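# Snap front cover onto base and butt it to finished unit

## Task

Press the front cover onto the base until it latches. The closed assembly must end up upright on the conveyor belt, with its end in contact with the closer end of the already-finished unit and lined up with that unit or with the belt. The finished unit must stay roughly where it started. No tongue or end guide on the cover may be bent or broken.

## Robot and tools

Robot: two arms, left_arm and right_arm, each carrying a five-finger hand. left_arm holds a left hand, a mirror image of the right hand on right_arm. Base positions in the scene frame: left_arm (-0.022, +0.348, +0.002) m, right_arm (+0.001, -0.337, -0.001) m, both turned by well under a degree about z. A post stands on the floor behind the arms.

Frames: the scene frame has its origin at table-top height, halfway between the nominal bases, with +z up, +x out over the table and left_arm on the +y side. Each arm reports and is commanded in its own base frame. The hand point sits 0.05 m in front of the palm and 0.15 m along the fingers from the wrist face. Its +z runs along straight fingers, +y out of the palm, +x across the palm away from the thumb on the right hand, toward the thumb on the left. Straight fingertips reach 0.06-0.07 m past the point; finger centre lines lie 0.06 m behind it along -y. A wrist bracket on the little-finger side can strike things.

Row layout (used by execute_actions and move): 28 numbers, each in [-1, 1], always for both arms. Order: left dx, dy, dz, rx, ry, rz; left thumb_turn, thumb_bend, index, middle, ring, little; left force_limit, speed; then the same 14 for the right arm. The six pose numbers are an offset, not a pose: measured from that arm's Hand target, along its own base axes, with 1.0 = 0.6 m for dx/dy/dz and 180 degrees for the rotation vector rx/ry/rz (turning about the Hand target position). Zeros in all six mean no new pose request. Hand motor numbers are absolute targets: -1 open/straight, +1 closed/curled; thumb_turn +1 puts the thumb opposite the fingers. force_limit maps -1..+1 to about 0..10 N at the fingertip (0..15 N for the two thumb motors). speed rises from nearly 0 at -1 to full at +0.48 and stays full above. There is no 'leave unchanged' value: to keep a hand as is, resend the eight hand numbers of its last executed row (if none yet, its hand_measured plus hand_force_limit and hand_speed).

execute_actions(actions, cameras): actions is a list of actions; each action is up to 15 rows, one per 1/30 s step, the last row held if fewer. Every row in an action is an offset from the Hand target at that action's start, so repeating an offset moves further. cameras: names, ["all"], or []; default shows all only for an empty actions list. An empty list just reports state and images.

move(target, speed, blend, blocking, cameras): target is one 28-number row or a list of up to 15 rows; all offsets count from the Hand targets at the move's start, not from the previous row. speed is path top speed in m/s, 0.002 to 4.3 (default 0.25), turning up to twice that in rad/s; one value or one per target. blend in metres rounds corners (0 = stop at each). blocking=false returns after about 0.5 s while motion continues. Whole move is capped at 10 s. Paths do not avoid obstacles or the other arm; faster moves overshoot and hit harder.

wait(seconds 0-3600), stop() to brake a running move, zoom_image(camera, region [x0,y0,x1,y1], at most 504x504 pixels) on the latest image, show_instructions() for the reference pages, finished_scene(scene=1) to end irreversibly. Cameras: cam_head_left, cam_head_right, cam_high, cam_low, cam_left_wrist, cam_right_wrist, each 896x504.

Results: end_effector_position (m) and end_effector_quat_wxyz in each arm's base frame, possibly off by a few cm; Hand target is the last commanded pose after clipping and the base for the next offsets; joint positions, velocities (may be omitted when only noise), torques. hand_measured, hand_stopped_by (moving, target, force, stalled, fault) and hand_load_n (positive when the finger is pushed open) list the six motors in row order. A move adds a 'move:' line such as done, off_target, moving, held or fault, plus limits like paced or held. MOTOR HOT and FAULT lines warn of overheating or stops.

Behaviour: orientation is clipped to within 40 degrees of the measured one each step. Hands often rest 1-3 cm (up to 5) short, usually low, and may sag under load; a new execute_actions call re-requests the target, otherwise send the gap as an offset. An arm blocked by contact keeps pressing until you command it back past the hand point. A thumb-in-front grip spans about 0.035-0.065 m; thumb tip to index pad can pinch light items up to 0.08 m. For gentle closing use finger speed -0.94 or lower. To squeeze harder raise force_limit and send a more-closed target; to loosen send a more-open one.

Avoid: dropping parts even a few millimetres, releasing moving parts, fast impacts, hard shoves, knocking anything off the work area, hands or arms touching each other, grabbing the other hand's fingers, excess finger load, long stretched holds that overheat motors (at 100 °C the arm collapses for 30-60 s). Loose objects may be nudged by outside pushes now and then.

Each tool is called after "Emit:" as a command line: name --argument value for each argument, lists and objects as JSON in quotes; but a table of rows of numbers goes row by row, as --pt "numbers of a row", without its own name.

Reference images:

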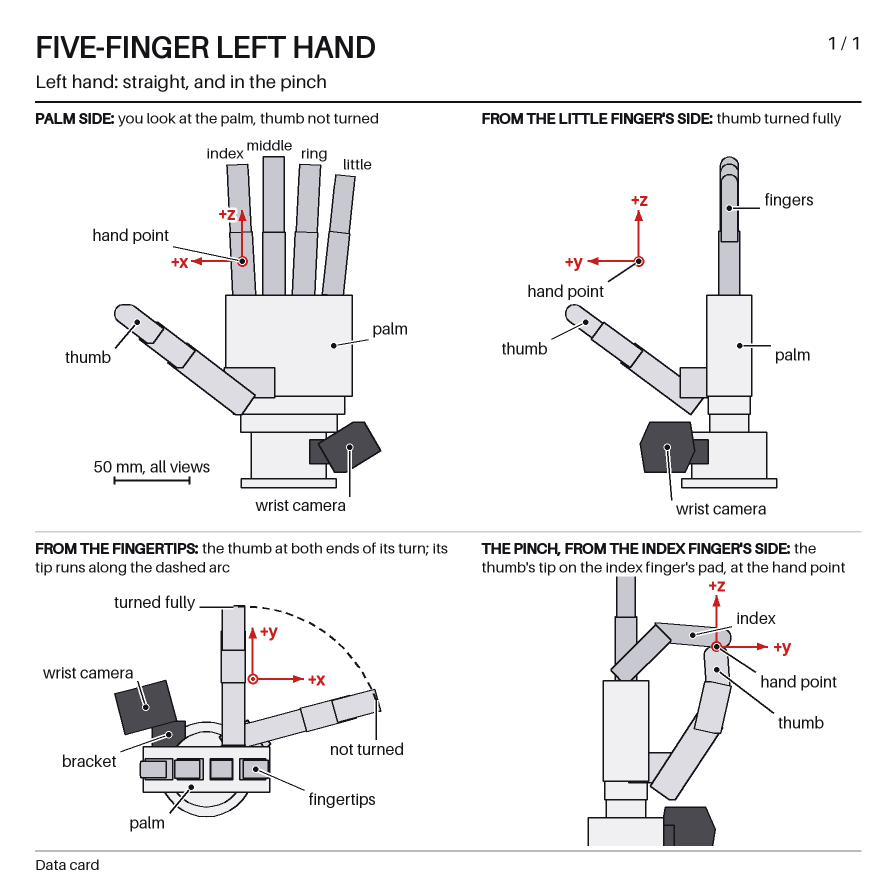

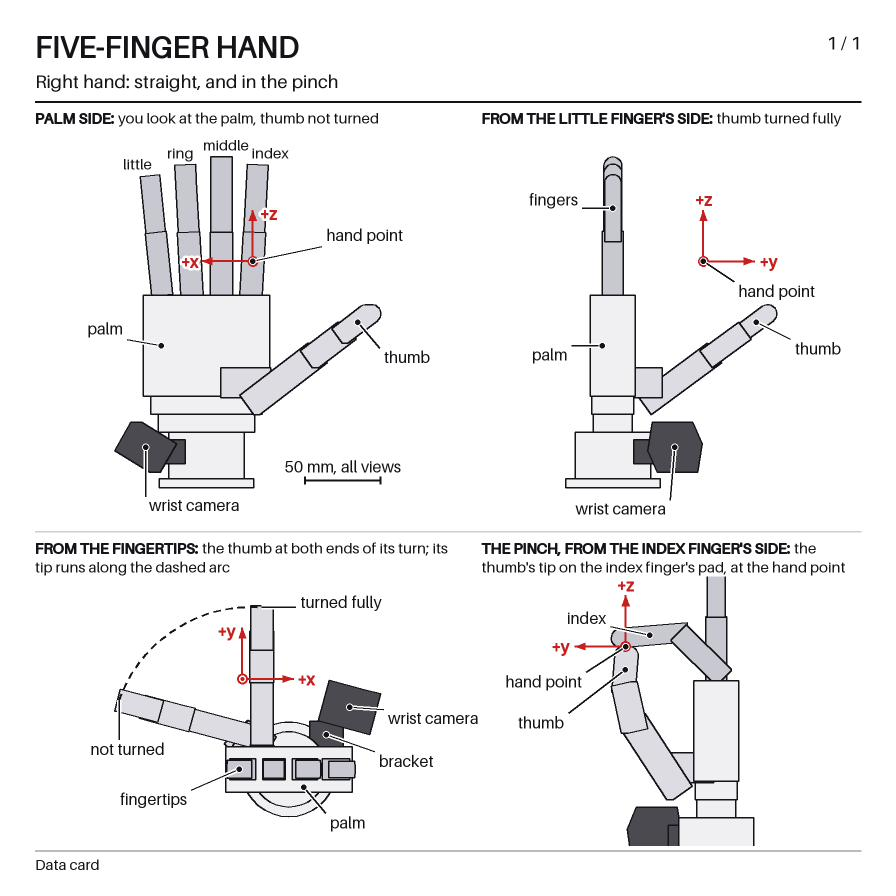

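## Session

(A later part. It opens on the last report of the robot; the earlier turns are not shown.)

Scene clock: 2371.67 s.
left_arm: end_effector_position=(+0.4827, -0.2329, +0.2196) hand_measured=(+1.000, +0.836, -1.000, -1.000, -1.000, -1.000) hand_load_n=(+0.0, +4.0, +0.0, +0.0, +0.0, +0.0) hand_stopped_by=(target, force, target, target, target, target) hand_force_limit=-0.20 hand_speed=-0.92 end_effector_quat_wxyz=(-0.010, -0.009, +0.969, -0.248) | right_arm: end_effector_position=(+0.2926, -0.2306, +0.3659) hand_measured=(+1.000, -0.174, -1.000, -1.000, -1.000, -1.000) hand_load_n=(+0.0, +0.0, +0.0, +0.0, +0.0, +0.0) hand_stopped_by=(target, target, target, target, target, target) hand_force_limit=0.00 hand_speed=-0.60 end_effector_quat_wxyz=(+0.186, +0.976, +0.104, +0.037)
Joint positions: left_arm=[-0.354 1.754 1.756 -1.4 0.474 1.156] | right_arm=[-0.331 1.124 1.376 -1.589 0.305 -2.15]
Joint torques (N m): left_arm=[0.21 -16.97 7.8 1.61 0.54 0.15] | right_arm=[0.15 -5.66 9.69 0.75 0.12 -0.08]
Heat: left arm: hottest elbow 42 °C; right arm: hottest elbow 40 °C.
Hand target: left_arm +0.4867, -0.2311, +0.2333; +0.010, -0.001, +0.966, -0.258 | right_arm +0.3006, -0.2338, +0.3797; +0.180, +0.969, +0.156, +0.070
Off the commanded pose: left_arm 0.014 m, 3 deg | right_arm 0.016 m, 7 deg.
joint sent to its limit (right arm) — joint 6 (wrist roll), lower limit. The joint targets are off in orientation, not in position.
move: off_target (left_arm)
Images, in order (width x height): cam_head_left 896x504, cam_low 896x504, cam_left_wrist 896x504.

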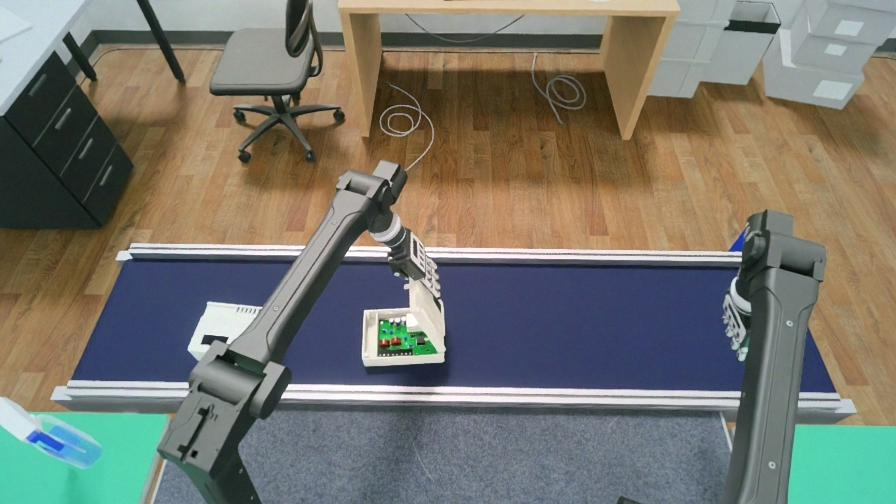

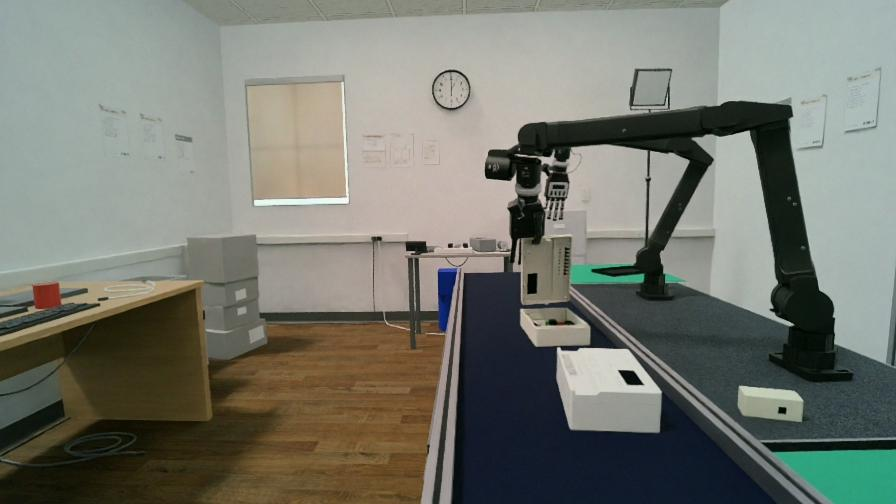

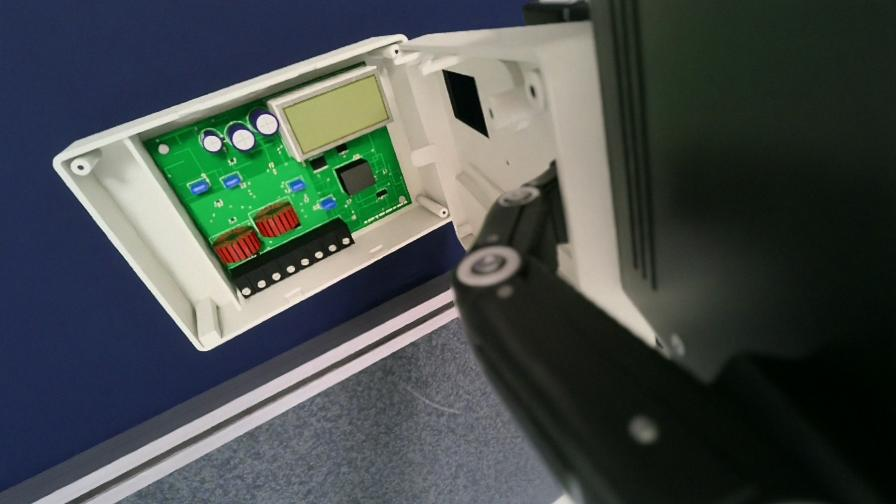

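Emit:
move --target '[0.010, 0.027, -0.022, -0.0667, 0.0, 0.0, 1, 0.93, -1, -1, -1, -1, -0.2, -0.92, 0,0,0,0,0,0, 1, -0.17, -1, -1, -1, -1, 0.0, -0.6]' --speed 0.04 --cameras '["cam_low","cam_left_wrist","cam_head_left"]'

Emit:
zoom_image --camera "cam_low" --region '[490, 200, 610, 340]'

Emit:
zoom_image --camera "cam_left_wrist" --region '[350, 20, 510, 270]'

Emit:
zoom_image --camera "cam_head_left" --region '[400, 300, 460, 370]'

Scene clock: 2394.27 s.
left_arm: end_effector_position=(+0.4883, -0.2172, +0.2061) hand_measured=(+1.000, +0.836, -1.000, -1.000, -1.000, -1.000) hand_load_n=(+0.0, +4.0, +0.0, +0.0, +0.0, +0.0) hand_stopped_by=(target, force, target, target, target, target) hand_force_limit=-0.20 hand_speed=-0.92 end_effector_quat_wxyz=(-0.012, -0.012, +0.937, -0.349) | right_arm: end_effector_position=(+0.2926, -0.2306, +0.3659) hand_measured=(+1.000, -0.174, -1.000, -1.000, -1.000, -1.000) hand_load_n=(+0.0, +0.0, +0.0, +0.0, +0.0, +0.0) hand_stopped_by=(target, target, target, target, target, target) hand_force_limit=0.00 hand_speed=-0.60 end_effector_quat_wxyz=(+0.186, +0.976, +0.104, +0.037)
Joint positions: left_arm=[-0.252 1.721 1.641 -1.295 0.691 1.223] | right_arm=[-0.331 1.124 1.376 -1.589 0.305 -2.15]
Joint torques (N m): left_arm=[1.14 -16.32 7.66 1.42 0.71 0.12] | right_arm=[0.15 -5.66 9.69 0.75 0.12 -0.08]
Heat: left arm: hottest elbow 41 °C; right arm: hottest elbow 40 °C.
Hand target: left_arm +0.4928, -0.2149, +0.2201; +0.010, -0.002, +0.934, -0.358 | right_arm +0.3006, -0.2338, +0.3797; +0.180, +0.969, +0.156, +0.070
Off the commanded pose: left_arm 0.015 m, 3 deg | right_arm 0.016 m, 7 deg.
joint sent to its limit (right arm) — joint 6 (wrist roll), lower limit. The joint targets are off in orientation, not in position.
move: off_target (left_arm)
Images, in order (width x height): cam_head_left 896x504, cam_low 896x504, cam_left_wrist 896x504.

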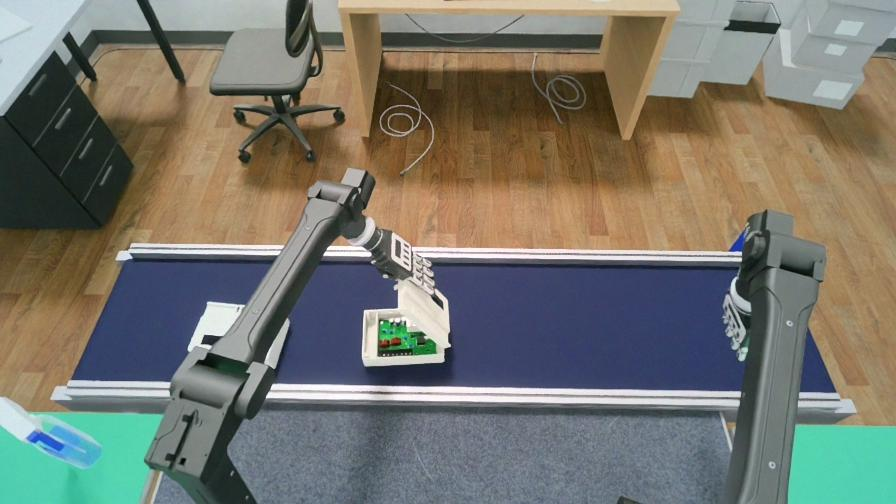

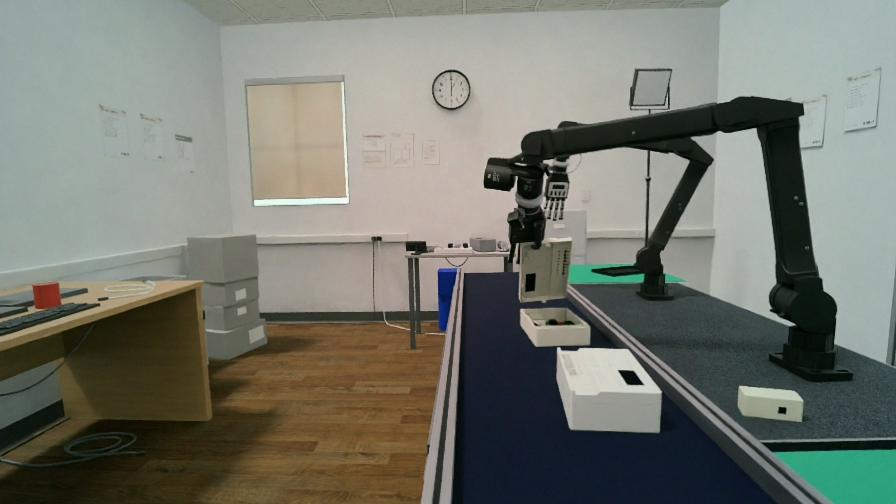

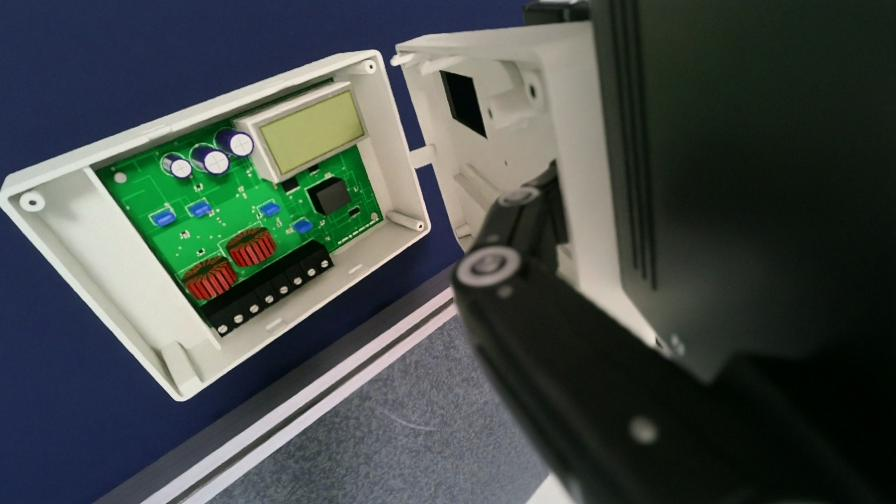

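Scaled by 3.600 from the camera's image (finer frame: 1280x720).

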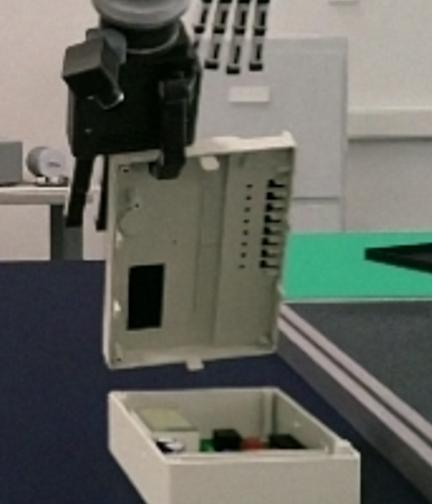

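Scaled by 2.016 from the camera's image (finer frame: 1280x720).

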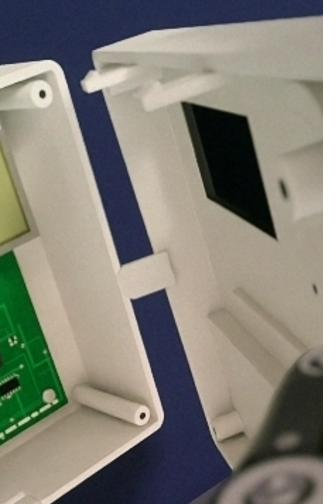

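Scaled by 7.200 from the camera's image (finer frame: 1280x720).

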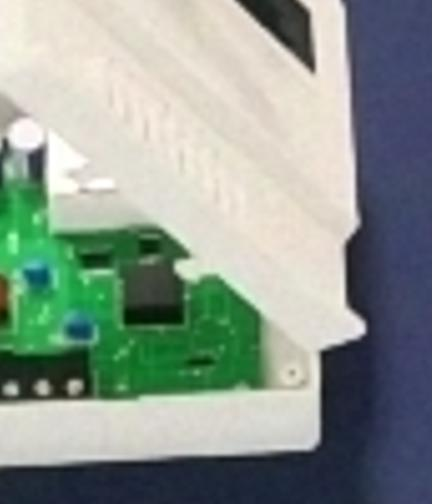

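Emit:
move --target '[-0.02, 0.037, -0.030, -0.0556, -0.0256, 0.0, 1, 0.93, -1, -1, -1, -1, -0.2, -0.92, 0,0,0,0,0,0, 1, -0.17, -1, -1, -1, -1, 0.0, -0.6]' --speed 0.04 --cameras '["cam_low","cam_left_wrist","cam_head_left"]'

Emit:
zoom_image --camera "cam_low" --region '[490, 200, 610, 340]'

Emit:
zoom_image --camera "cam_left_wrist" --region '[350, 20, 510, 270]'

Emit:
zoom_image --camera "cam_head_left" --region '[400, 300, 460, 370]'

Scene clock: 2422.57 s.
left_arm: end_effector_position=(+0.4759, -0.1949, +0.1892) hand_measured=(+1.000, +0.836, -1.000, -1.000, -1.000, -1.000) hand_load_n=(+0.0, +5.0, +0.0, +0.0, +0.0, +0.0) hand_stopped_by=(target, force, target, target, target, target) hand_force_limit=-0.20 hand_speed=-0.92 end_effector_quat_wxyz=(+0.025, +0.000, +0.902, -0.432) | right_arm: end_effector_position=(+0.2926, -0.2306, +0.3659) hand_measured=(+1.000, -0.174, -1.000, -1.000, -1.000, -1.000) hand_load_n=(+0.0, +0.0, +0.0, +0.0, +0.0, +0.0) hand_stopped_by=(target, target, target, target, target, target) hand_force_limit=0.00 hand_speed=-0.60 end_effector_quat_wxyz=(+0.186, +0.976, +0.104, +0.037)
Joint positions: left_arm=[-0.16 1.622 1.426 -1.11 0.865 1.289] | right_arm=[-0.331 1.124 1.376 -1.589 0.305 -2.15]
Joint torques (N m): left_arm=[0.5 -14.56 7.69 1.65 0.81 0.12] | right_arm=[0.21 -5.66 9.69 0.75 0.12 -0.08]
Heat: left arm: hottest shoulder 40 °C; right arm: hottest elbow 40 °C.
Hand target: left_arm +0.4808, -0.1926, +0.2022; +0.047, +0.011, +0.898, -0.438 | right_arm +0.3006, -0.2338, +0.3797; +0.180, +0.969, +0.156, +0.070
Off the commanded pose: left_arm 0.014 m, 3 deg | right_arm 0.016 m, 7 deg.
joint sent to its limit (right arm) — joint 6 (wrist roll), lower limit. The joint targets are off in orientation, not in position.
move: off_target (left_arm)
Images, in order (width x height): cam_head_left 896x504, cam_low 896x504, cam_left_wrist 896x504.

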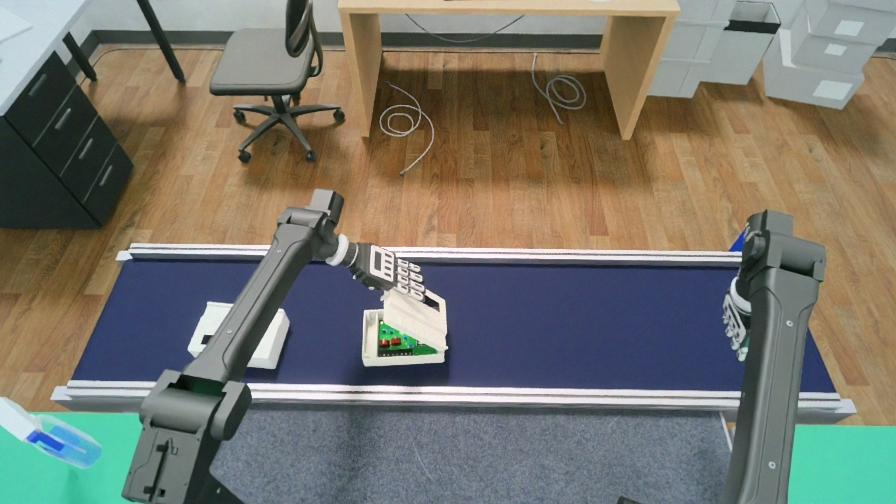

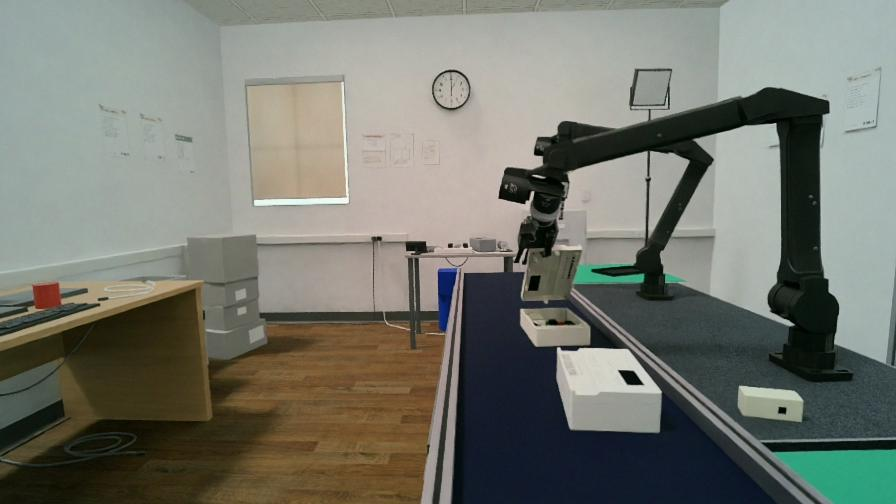

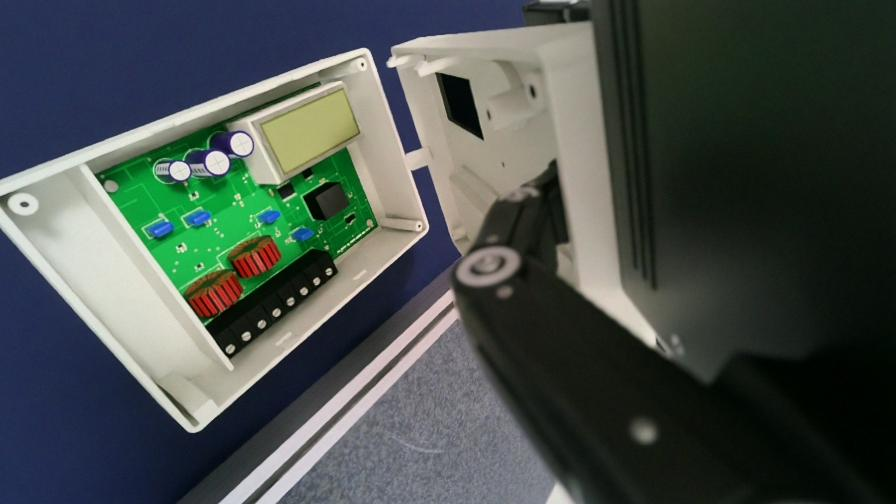

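Scaled by 3.600 from the camera's image (finer frame: 1280x720).

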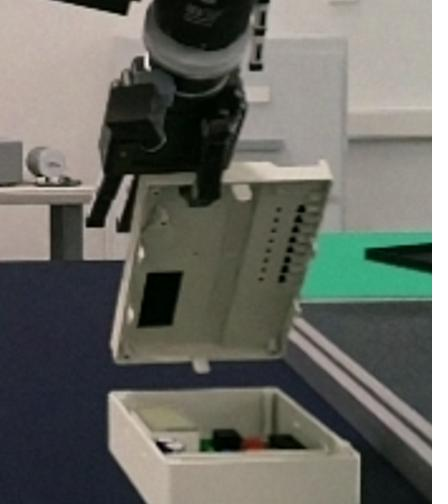

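Scaled by 2.016 from the camera's image (finer frame: 1280x720).

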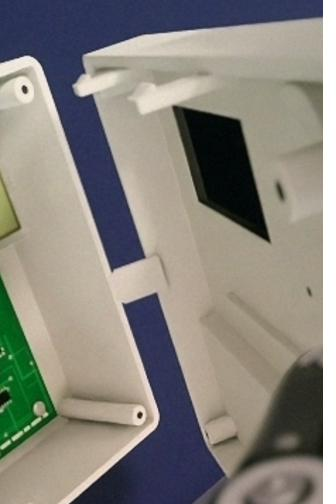

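Scaled by 7.200 from the camera's image (finer frame: 1280x720).

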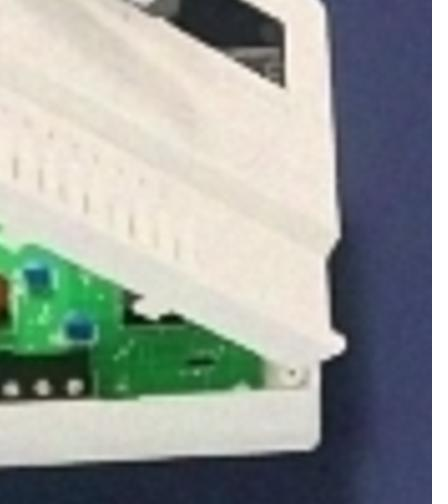

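Emit:
move --target '[0.006, -0.010, -0.022, 0.0, 0.0, 0.0, 1, 0.93, -1, -1, -1, -1, -0.2, -0.92, 0,0,0,0,0,0, 1, -0.17, -1, -1, -1, -1, 0.0, -0.6]' --speed 0.04 --cameras '["cam_low","cam_left_wrist","cam_head_left"]'

Emit:
zoom_image --camera "cam_low" --region '[490, 200, 610, 340]'

Emit:
zoom_image --camera "cam_left_wrist" --region '[350, 20, 510, 270]'

Emit:
zoom_image --camera "cam_head_left" --region '[400, 300, 460, 370]'

Scene clock: 2453.73 s.
left_arm: end_effector_position=(+0.4812, -0.1957, +0.1835) hand_measured=(+1.000, +0.836, -1.000, -1.000, -1.000, -1.000) hand_load_n=(+0.5, +5.0, +0.0, +0.0, -0.5, +0.0) hand_stopped_by=(target, force, target, target, target, target) hand_force_limit=-0.20 hand_speed=-0.92 end_effector_quat_wxyz=(+0.038, +0.006, +0.900, -0.433) | right_arm: end_effector_position=(+0.2926, -0.2306, +0.3659) hand_measured=(+1.000, -0.174, -1.000, -1.000, -1.000, -1.000) hand_load_n=(+0.0, +0.0, +0.0, +0.0, +0.0, +0.0) hand_stopped_by=(target, target, target, target, target, target) hand_force_limit=0.00 hand_speed=-0.60 end_effector_quat_wxyz=(+0.186, +0.976, +0.104, +0.037)
Joint positions: left_arm=[-0.16 1.622 1.409 -1.066 0.865 1.289] | right_arm=[-0.331 1.124 1.376 -1.589 0.305 -2.15]
Joint torques (N m): left_arm=[-0.62 -12.92 7.6 1.69 0.74 -0.01] | right_arm=[0.21 -5.66 9.69 0.75 0.12 -0.08]
Heat: left arm: hottest shoulder 39 °C; right arm: hottest elbow 40 °C.
Hand target: left_arm +0.4843, -0.1986, +0.1889; +0.047, +0.011, +0.898, -0.438 | right_arm +0.3006, -0.2338, +0.3797; +0.180, +0.969, +0.156, +0.070
Off the commanded pose: left_arm 0.007 m, 1 deg | right_arm 0.016 m, 7 deg.
joint sent to its limit (right arm) — joint 6 (wrist roll), lower limit. The joint targets are off in orientation, not in position.
move: done
Images, in order (width x height): cam_head_left 896x504, cam_low 896x504, cam_left_wrist 896x504.

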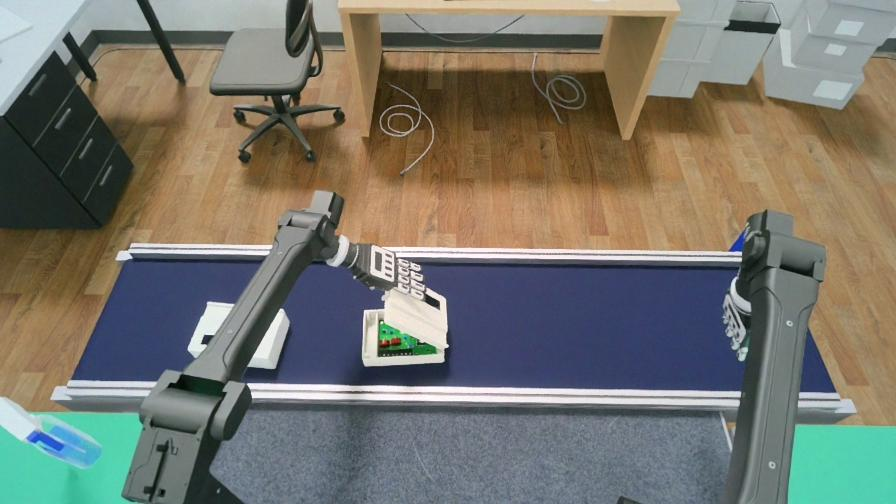

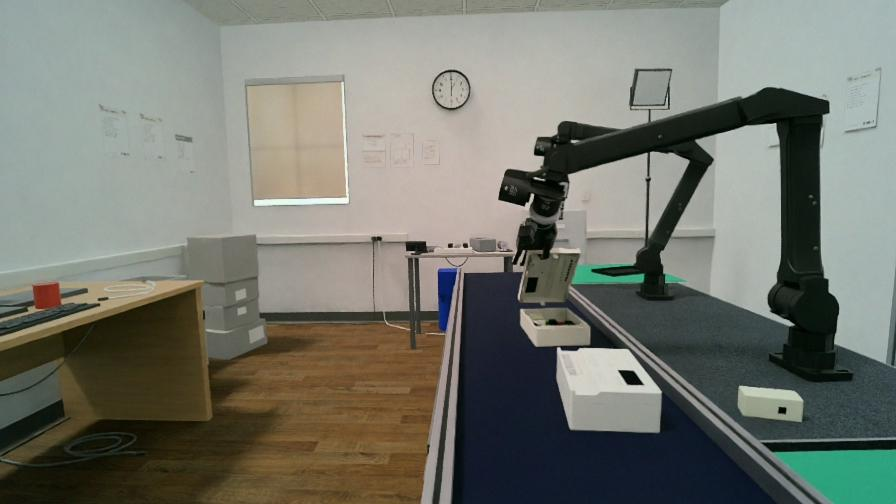

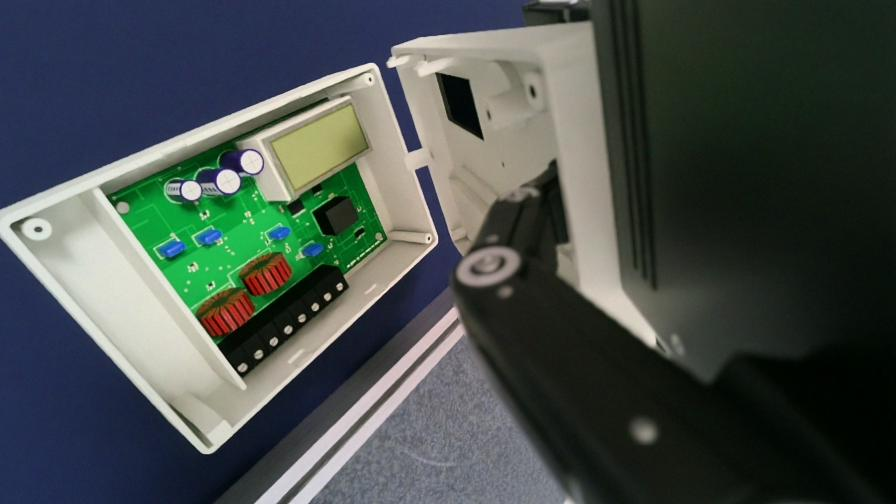

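Scaled by 3.600 from the camera's image (finer frame: 1280x720).

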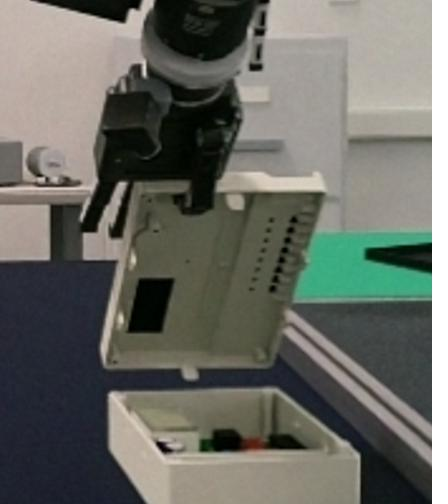

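Scaled by 2.016 from the camera's image (finer frame: 1280x720).

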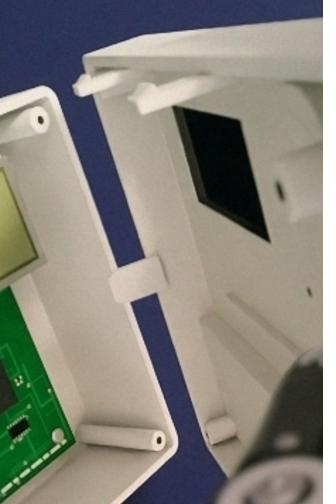

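Scaled by 7.200 from the camera's image (finer frame: 1280x720).

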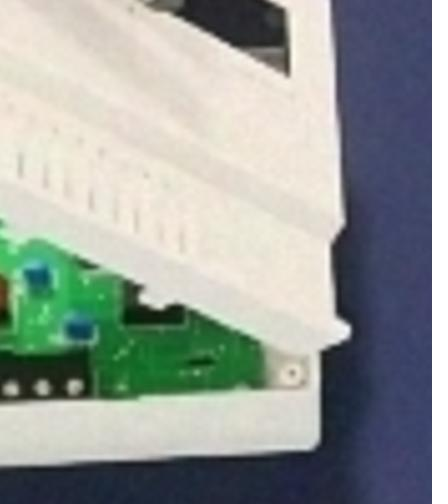

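Emit:
move --target '[-0.006, -0.006, -0.022, 0.0, 0.003, 0.0, 1, 0.93, -1, -1, -1, -1, -0.2, -0.92, 0,0,0,0,0,0, 1, -0.17, -1, -1, -1, -1, 0.0, -0.6]' --speed 0.04 --cameras '["cam_low","cam_left_wrist","cam_head_left"]'

Emit:
zoom_image --camera "cam_low" --region '[490, 200, 610, 340]'

Emit:
zoom_image --camera "cam_left_wrist" --region '[350, 20, 510, 270]'

Emit:
zoom_image --camera "cam_head_left" --region '[400, 300, 460, 370]'

Scene clock: 2459.43 s.
left_arm: end_effector_position=(+0.4789, -0.1965, +0.1719) hand_measured=(+1.000, +0.836, -1.000, -1.000, -1.000, -1.000) hand_load_n=(+0.5, +5.0, +0.0, +0.0, +0.0, +0.0) hand_stopped_by=(target, force, target, target, target, target) hand_force_limit=-0.20 hand_speed=-0.92 end_effector_quat_wxyz=(+0.039, +0.008, +0.900, -0.434) | right_arm: end_effector_position=(+0.2926, -0.2306, +0.3659) hand_measured=(+1.000, -0.174, -1.000, -1.000, -1.000, -1.000) hand_load_n=(+0.0, +0.0, +0.0, +0.0, +0.0, +0.0) hand_stopped_by=(target, target, target, target, target, target) hand_force_limit=0.00 hand_speed=-0.60 end_effector_quat_wxyz=(+0.186, +0.976, +0.104, +0.037)
Joint positions: left_arm=[-0.163 1.622 1.378 -1.031 0.865 1.289] | right_arm=[-0.331 1.124 1.376 -1.589 0.305 -2.15]
Joint torques (N m): left_arm=[-0.67 -13.16 7.65 1.7 0.67 -0.16] | right_arm=[0.15 -5.66 9.69 0.75 0.12 -0.08]
Heat: left arm: hottest shoulder 39 °C; right arm: hottest elbow 40 °C.
Hand target: left_arm +0.4808, -0.2023, +0.1758; +0.043, +0.009, +0.898, -0.438 | right_arm +0.3006, -0.2338, +0.3797; +0.180, +0.969, +0.156, +0.070
Off the commanded pose: left_arm 0.007 m, 1 deg | right_arm 0.016 m, 7 deg.
joint sent to its limit (right arm) — joint 6 (wrist roll), lower limit. The joint targets are off in orientation, not in position.
move: done
Images, in order (width x height): cam_head_left 896x504, cam_low 896x504, cam_left_wrist 896x504.

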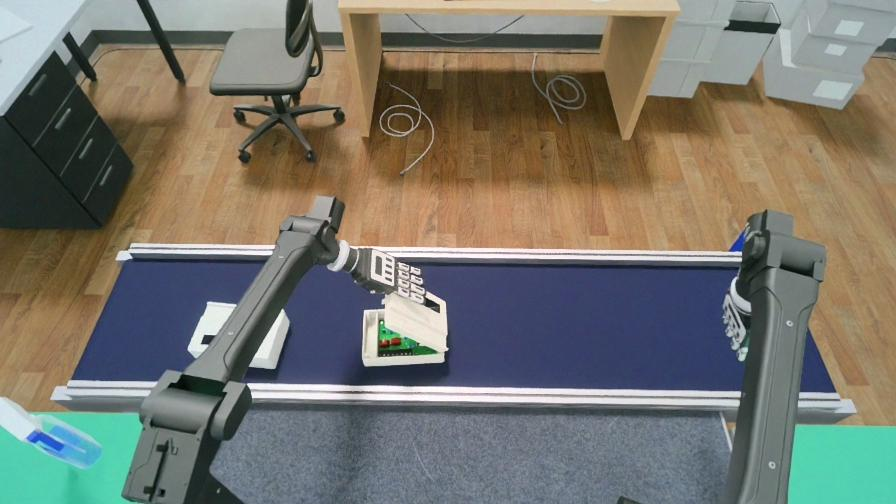

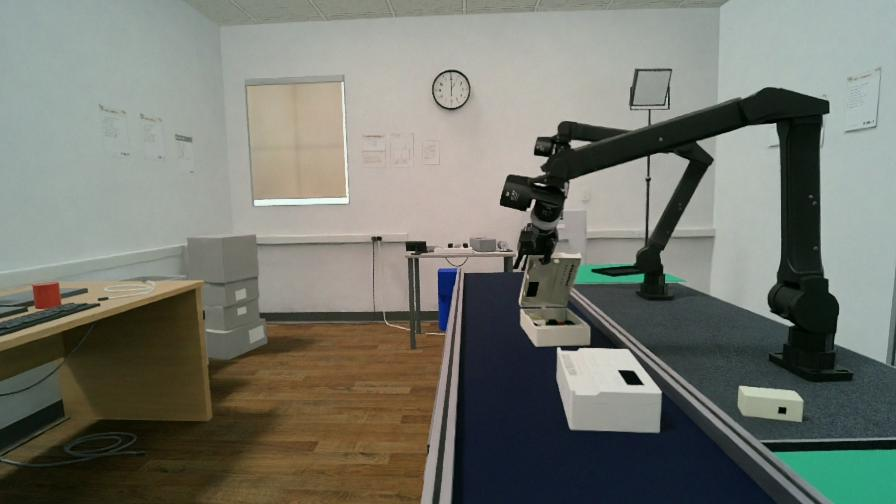

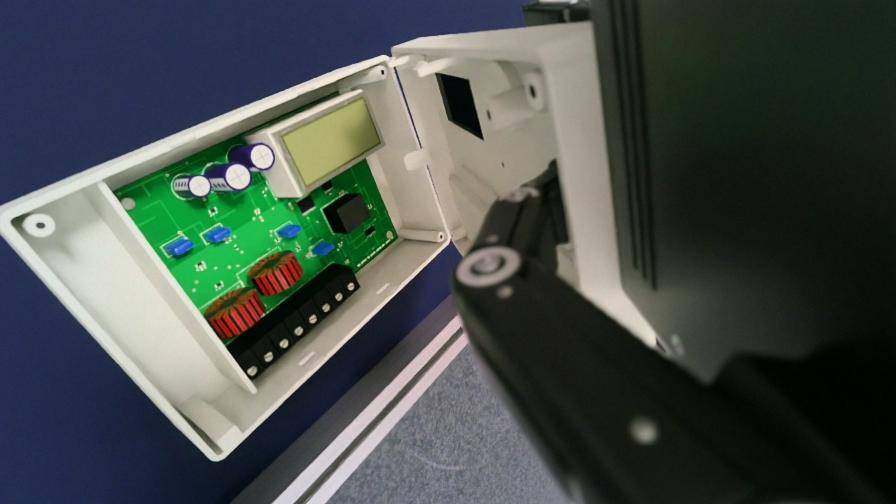

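Scaled by 3.600 from the camera's image (finer frame: 1280x720).

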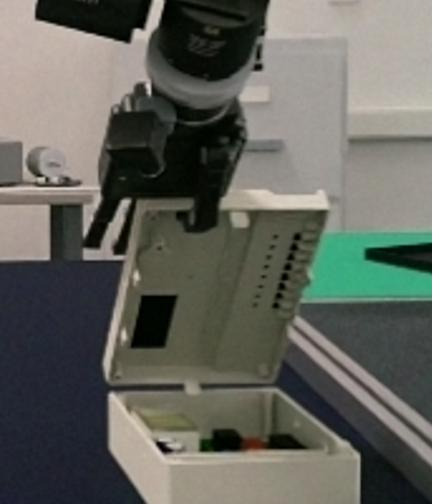

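Scaled by 2.016 from the camera's image (finer frame: 1280x720).

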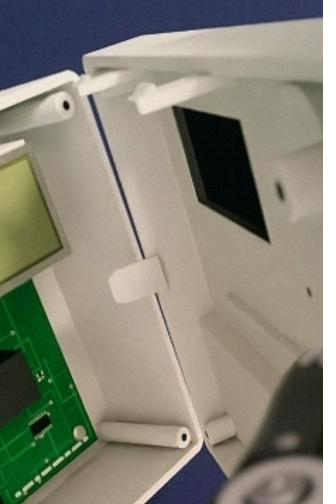

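Scaled by 7.200 from the camera's image (finer frame: 1280x720).

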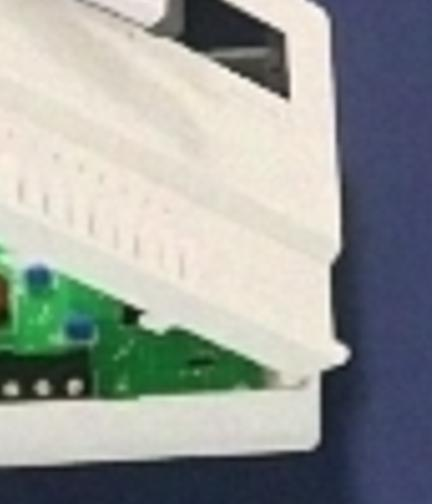

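Emit:
move --target '[-0.008, -0.009, -0.008, 0.0, 0.006, 0.003, 1, 0.93, -1, -1, -1, -1, -0.2, -0.92, 0,0,0,0,0,0, 1, -0.17, -1, -1, -1, -1, 0.0, -0.6]' --speed 0.04 --cameras '["cam_low","cam_left_wrist","cam_head_left"]'

Emit:
zoom_image --camera "cam_low" --region '[490, 200, 610, 340]'

Emit:
zoom_image --camera "cam_left_wrist" --region '[350, 20, 510, 270]'

Emit:
zoom_image --camera "cam_head_left" --region '[400, 300, 460, 370]'

Scene clock: 2464.17 s.
left_arm: end_effector_position=(+0.4742, -0.2025, +0.1665) hand_measured=(+1.000, +0.836, -1.000, -1.000, -1.000, -1.000) hand_load_n=(+0.0, +5.0, +0.0, +0.0, +0.0, +0.0) hand_stopped_by=(target, force, target, target, target, target) hand_force_limit=-0.20 hand_speed=-0.92 end_effector_quat_wxyz=(+0.031, +0.001, +0.900, -0.435) | right_arm: end_effector_position=(+0.2926, -0.2306, +0.3659) hand_measured=(+1.000, -0.174, -1.000, -1.000, -1.000, -1.000) hand_load_n=(+0.0, -0.5, +0.0, +0.0, +0.0, +0.0) hand_stopped_by=(target, target, target, target, target, target) hand_force_limit=0.00 hand_speed=-0.60 end_effector_quat_wxyz=(+0.186, +0.976, +0.104, +0.037)
Joint positions: left_arm=[-0.174 1.622 1.361 -1.011 0.865 1.26] | right_arm=[-0.331 1.124 1.376 -1.589 0.305 -2.15]
Joint torques (N m): left_arm=[-0.21 -13.22 7.66 1.69 0.58 -0.17] | right_arm=[0.15 -5.66 9.7 0.75 0.12 -0.08]
Heat: left arm: hottest shoulder 39 °C; right arm: hottest elbow 40 °C.
Hand target: left_arm +0.4760, -0.2076, +0.1710; +0.036, +0.001, +0.898, -0.438 | right_arm +0.3006, -0.2338, +0.3797; +0.180, +0.969, +0.156, +0.070
Off the commanded pose: left_arm 0.007 m, 1 deg | right_arm 0.016 m, 7 deg.
joint sent to its limit (right arm) — joint 6 (wrist roll), lower limit. The joint targets are off in orientation, not in position.
move: done
Images, in order (width x height): cam_head_left 896x504, cam_low 896x504, cam_left_wrist 896x504.

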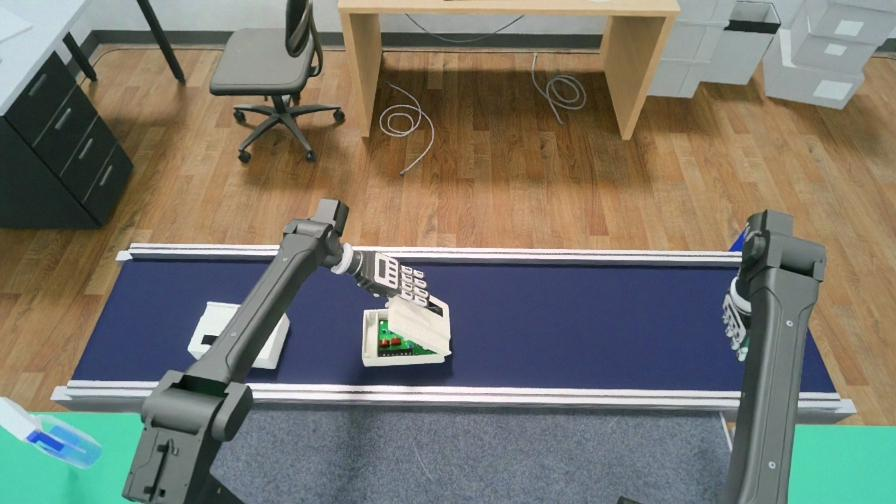

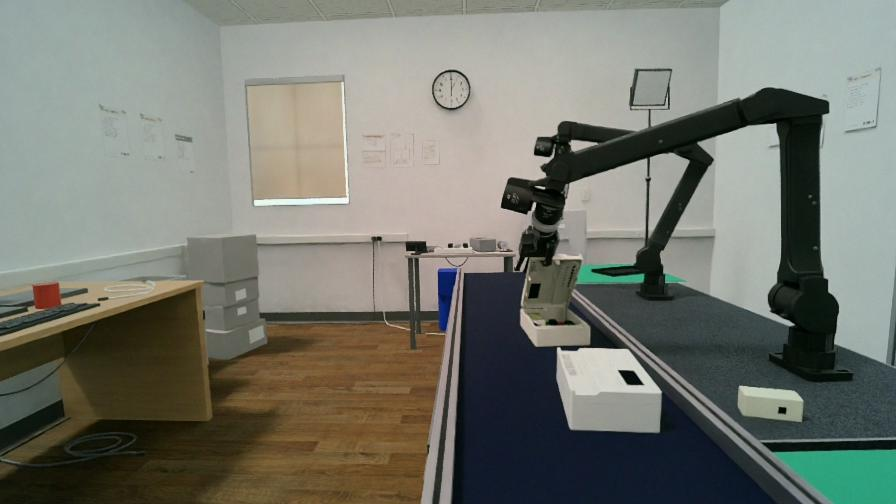

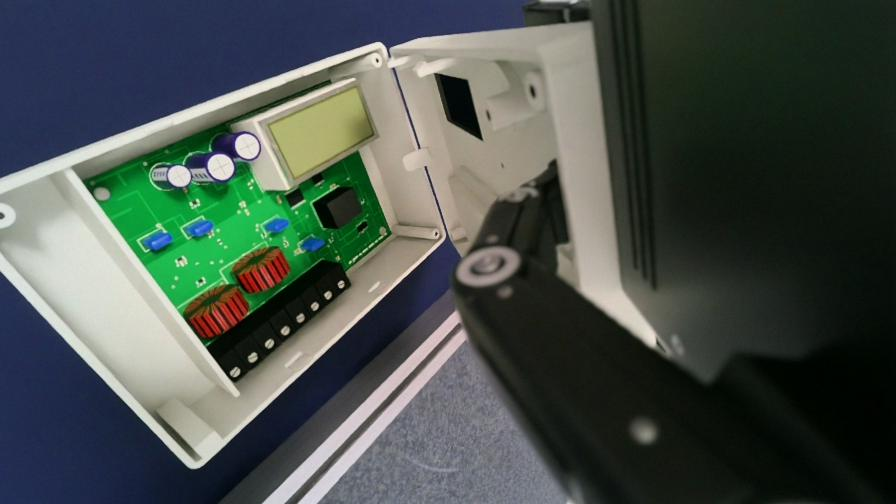

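Scaled by 3.600 from the camera's image (finer frame: 1280x720).

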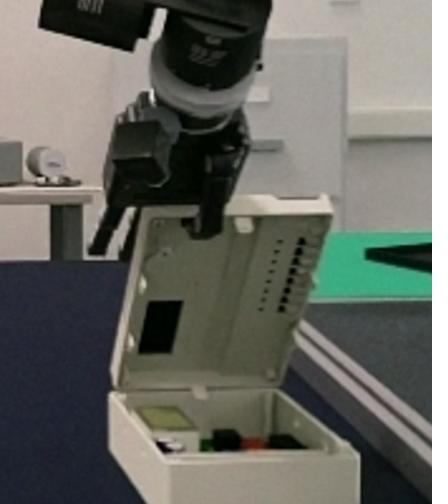

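Scaled by 2.016 from the camera's image (finer frame: 1280x720).

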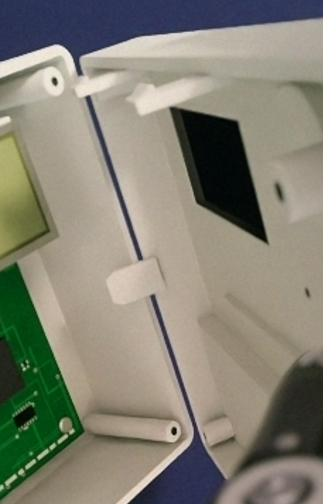

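Scaled by 7.200 from the camera's image (finer frame: 1280x720).

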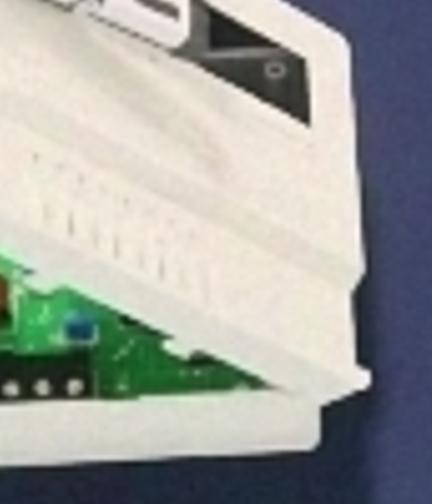

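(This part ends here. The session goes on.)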